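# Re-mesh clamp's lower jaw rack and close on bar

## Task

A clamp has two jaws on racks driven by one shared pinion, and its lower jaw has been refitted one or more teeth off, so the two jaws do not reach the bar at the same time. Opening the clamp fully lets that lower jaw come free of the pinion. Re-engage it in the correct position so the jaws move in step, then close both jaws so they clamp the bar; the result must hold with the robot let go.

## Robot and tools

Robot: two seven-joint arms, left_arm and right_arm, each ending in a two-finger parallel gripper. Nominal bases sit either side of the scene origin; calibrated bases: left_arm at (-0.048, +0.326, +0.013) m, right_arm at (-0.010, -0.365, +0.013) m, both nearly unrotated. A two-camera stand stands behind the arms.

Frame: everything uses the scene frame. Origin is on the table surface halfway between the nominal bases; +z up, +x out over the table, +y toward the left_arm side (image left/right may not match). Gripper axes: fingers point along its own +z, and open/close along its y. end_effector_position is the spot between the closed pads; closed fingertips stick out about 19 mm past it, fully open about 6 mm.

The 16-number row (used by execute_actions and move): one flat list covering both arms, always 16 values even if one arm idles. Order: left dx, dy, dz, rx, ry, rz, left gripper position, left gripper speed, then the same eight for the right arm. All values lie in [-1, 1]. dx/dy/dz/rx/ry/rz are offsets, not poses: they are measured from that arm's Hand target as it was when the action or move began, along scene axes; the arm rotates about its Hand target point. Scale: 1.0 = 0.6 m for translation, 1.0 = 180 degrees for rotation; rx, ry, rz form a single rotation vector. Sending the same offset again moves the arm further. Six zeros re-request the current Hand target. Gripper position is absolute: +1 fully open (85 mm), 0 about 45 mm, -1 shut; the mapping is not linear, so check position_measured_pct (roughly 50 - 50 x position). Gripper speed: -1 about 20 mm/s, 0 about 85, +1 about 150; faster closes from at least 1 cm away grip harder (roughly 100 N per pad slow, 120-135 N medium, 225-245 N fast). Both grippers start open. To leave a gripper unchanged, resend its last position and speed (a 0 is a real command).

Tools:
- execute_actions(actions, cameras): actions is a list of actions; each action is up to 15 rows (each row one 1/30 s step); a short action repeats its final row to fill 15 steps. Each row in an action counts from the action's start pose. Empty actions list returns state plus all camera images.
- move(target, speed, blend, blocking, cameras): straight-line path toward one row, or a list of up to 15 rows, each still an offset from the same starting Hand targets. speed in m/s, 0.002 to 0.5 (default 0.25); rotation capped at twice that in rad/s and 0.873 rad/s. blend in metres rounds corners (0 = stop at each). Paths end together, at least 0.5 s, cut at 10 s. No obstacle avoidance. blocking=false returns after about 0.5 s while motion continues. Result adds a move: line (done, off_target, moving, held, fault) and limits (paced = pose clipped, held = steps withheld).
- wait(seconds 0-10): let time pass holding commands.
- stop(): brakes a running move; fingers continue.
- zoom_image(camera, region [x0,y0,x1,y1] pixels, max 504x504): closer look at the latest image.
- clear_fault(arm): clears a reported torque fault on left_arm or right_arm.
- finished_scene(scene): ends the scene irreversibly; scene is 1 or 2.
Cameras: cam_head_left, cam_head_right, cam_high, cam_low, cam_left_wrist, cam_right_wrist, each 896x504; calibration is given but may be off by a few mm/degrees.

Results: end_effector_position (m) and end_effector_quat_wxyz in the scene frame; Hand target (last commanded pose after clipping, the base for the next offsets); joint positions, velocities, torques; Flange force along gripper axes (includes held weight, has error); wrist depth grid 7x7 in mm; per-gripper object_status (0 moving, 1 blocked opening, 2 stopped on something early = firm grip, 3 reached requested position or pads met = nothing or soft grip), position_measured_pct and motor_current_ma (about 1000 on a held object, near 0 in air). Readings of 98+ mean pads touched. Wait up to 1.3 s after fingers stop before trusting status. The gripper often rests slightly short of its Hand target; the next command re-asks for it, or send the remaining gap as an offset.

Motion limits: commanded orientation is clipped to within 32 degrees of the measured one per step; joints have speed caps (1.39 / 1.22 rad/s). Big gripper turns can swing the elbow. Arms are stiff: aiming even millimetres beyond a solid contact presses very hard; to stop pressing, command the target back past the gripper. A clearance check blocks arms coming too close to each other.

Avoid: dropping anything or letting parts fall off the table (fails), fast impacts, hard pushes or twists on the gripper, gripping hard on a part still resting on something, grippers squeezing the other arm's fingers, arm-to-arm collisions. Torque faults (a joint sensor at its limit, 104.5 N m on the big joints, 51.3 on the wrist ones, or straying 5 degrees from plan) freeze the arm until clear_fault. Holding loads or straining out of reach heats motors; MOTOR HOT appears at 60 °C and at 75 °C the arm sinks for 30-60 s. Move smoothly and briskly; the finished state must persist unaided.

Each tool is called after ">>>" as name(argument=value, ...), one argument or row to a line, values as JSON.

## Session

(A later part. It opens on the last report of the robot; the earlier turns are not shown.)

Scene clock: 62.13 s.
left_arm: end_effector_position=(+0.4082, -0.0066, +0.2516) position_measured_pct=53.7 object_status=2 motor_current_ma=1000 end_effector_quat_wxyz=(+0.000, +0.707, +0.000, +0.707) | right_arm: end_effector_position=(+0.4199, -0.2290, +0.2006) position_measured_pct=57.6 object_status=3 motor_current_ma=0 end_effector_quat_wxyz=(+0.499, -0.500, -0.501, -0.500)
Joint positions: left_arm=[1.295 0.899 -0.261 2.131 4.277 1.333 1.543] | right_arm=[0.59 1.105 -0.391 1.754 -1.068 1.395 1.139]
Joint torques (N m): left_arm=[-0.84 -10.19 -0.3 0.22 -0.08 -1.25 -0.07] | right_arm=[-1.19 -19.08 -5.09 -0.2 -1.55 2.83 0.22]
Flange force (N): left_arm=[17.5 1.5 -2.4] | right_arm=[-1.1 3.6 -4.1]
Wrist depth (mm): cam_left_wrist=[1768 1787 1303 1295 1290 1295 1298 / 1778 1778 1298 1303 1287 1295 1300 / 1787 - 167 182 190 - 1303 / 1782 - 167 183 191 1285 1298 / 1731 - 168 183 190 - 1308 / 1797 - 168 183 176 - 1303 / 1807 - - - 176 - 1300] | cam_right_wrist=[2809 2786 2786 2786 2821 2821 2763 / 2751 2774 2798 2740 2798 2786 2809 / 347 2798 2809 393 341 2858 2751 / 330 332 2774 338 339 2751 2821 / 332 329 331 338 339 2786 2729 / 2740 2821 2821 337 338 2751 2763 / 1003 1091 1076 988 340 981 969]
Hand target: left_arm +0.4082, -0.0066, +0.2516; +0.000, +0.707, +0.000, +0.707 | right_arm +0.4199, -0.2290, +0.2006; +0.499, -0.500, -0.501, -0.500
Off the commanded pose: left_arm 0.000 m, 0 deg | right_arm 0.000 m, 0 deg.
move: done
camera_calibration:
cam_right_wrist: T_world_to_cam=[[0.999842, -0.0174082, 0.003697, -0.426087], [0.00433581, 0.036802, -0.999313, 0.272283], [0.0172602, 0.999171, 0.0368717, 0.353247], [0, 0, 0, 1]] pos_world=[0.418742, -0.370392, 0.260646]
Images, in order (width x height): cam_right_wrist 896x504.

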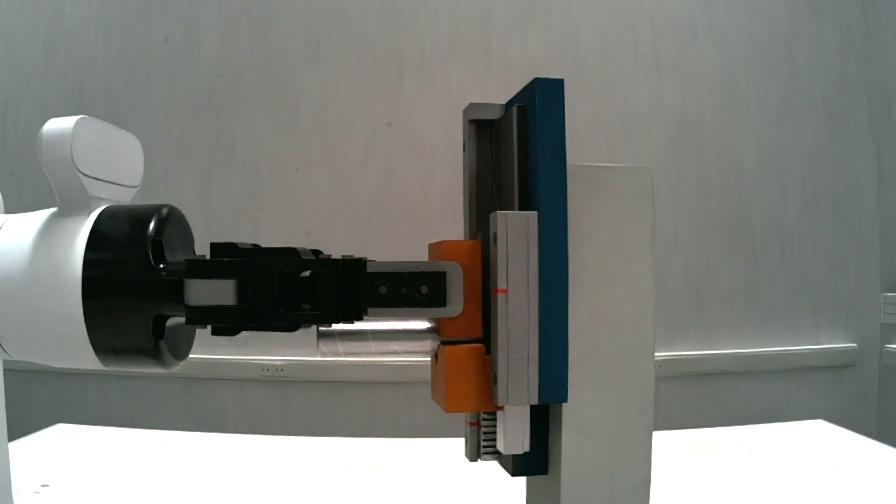

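>>> move(
  target=[
    [0,0,0.0015,0,0,0,-0.1,-1,0,0,0,0,0,0,-0.15,0],
    [0,0,0.0015,0,0,0,0.15,-0.5,0,0,0,0,0,0,-0.15,0],
    [-0.265,0.025,-0.07,0,0,0,0.15,-0.5,0,0,0,0,0,0,-0.15,0],
  ],
  cameras=["cam_left_wrist","cam_right_wrist"],
)

>>> zoom_image(
  camera="cam_left_wrist",
  region=[380, 230, 620, 470],
)

>>> zoom_image(
  camera="cam_right_wrist",
  region=[420, 270, 560, 450],
)

Scene clock: 65.07 s.
left_arm: end_effector_position=(+0.2492, +0.0084, +0.2096) position_measured_pct=42.4 object_status=3 motor_current_ma=0 end_effector_quat_wxyz=(+0.000, +0.707, +0.000, +0.707) | right_arm: end_effector_position=(+0.4199, -0.2290, +0.2006) position_measured_pct=57.6 object_status=3 motor_current_ma=0 end_effector_quat_wxyz=(+0.499, -0.500, -0.501, -0.500)
Joint positions: left_arm=[1.61 1.009 -0.079 2.253 4.69 1.507 1.691] | right_arm=[0.59 1.105 -0.391 1.754 -1.068 1.395 1.139]
Joint torques (N m): left_arm=[-1.21 -14.8 -3.78 1.52 0.48 2.86 -0.05] | right_arm=[-1.2 -19.08 -5.11 -0.23 -1.57 2.82 0.21]
Flange force (N): left_arm=[3.5 1.9 -4.0] | right_arm=[-1.2 3.5 -4.1]
Wrist depth (mm): cam_left_wrist=[1967 1962 1470 1451 1460 1470 1916 / 1911 1944 1460 339 349 1464 1911 / 1962 1950 1480 339 343 1464 1939 / 1950 1944 1470 314 315 1470 1933 / 1956 1950 1470 314 279 1477 1939 / 1884 1894 1483 328 340 1460 1873 / 1967 1962 931 345 366 1473 1467] | cam_right_wrist=[2798 2751 2809 2798 2763 2774 2833 / 2774 2833 2751 2763 2821 2774 2798 / 2833 2774 2786 395 341 2774 2809 / 2786 2858 2717 343 339 2786 2786 / 2786 2774 2740 343 338 2740 2763 / 347 2740 2751 337 339 2717 2774 / 1008 1076 1075 988 341 979 968]
Hand target: left_arm +0.2492, +0.0084, +0.2096; +0.000, +0.707, +0.000, +0.707 | right_arm +0.4199, -0.2290, +0.2006; +0.499, -0.500, -0.501, -0.500
Off the commanded pose: left_arm 0.000 m, 0 deg | right_arm 0.000 m, 0 deg.
move: done
camera_calibration:
cam_left_wrist: T_world_to_cam=[[0.0157662, -0.999834, 0.0090912, 0.00554067], [-0.0235979, -0.00946188, -0.999677, 0.268827], [0.999597, 0.0155465, -0.0237432, -0.0927396], [0, 0, 0, 1]] pos_world=[0.0989586, 0.00952514, 0.266488]
cam_right_wrist: T_world_to_cam=[[0.999842, -0.0174082, 0.003697, -0.426087], [0.00433581, 0.036802, -0.999313, 0.272283], [0.0172602, 0.999171, 0.0368717, 0.353247], [0, 0, 0, 1]] pos_world=[0.418742, -0.370392, 0.260646]
Images, in order (width x height): cam_left_wrist 896x504, cam_right_wrist 896x504.

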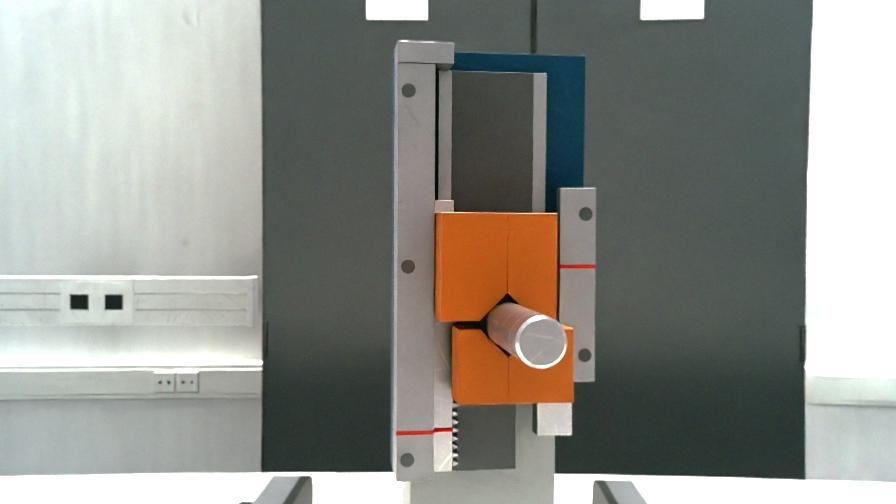

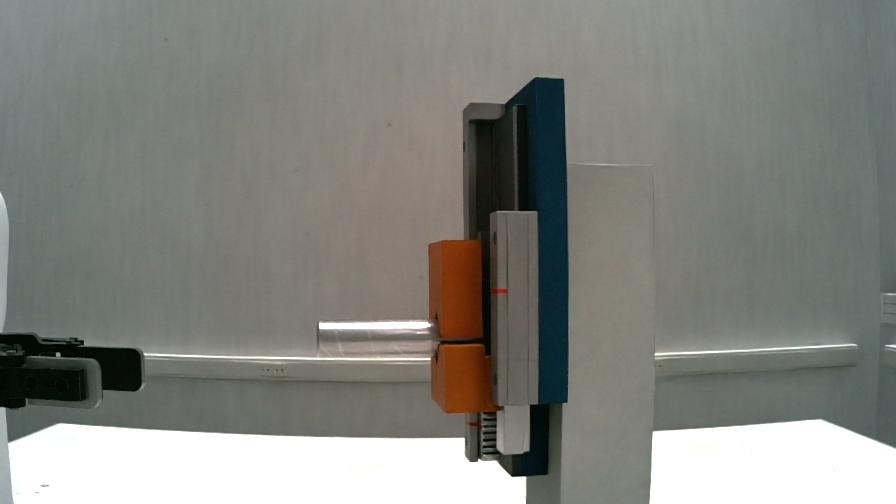

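Scaled by 2.100 from the camera's 896x504 image, which has a finer 1280x720 frame.

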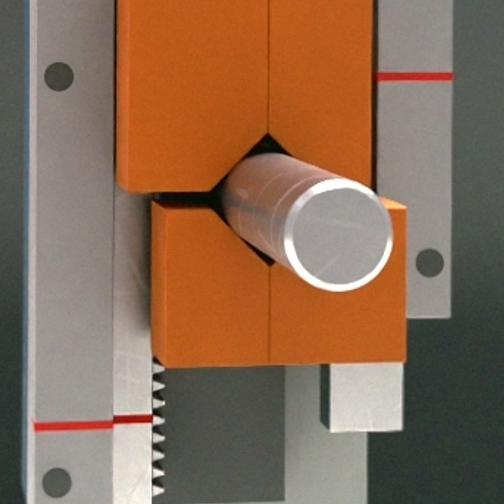

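Scaled by 2.800 from the camera's 896x504 image, which has a finer 1280x720 frame.

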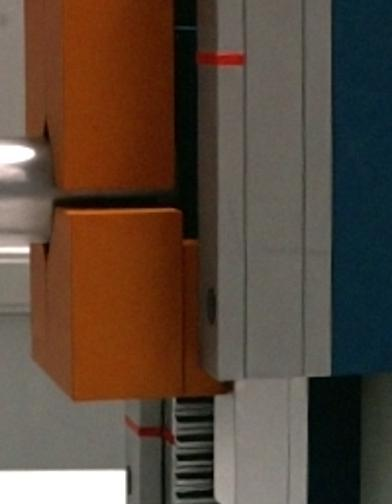

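>>> finished_scene(
  scene=1,
)

The scene is finished: the task was done.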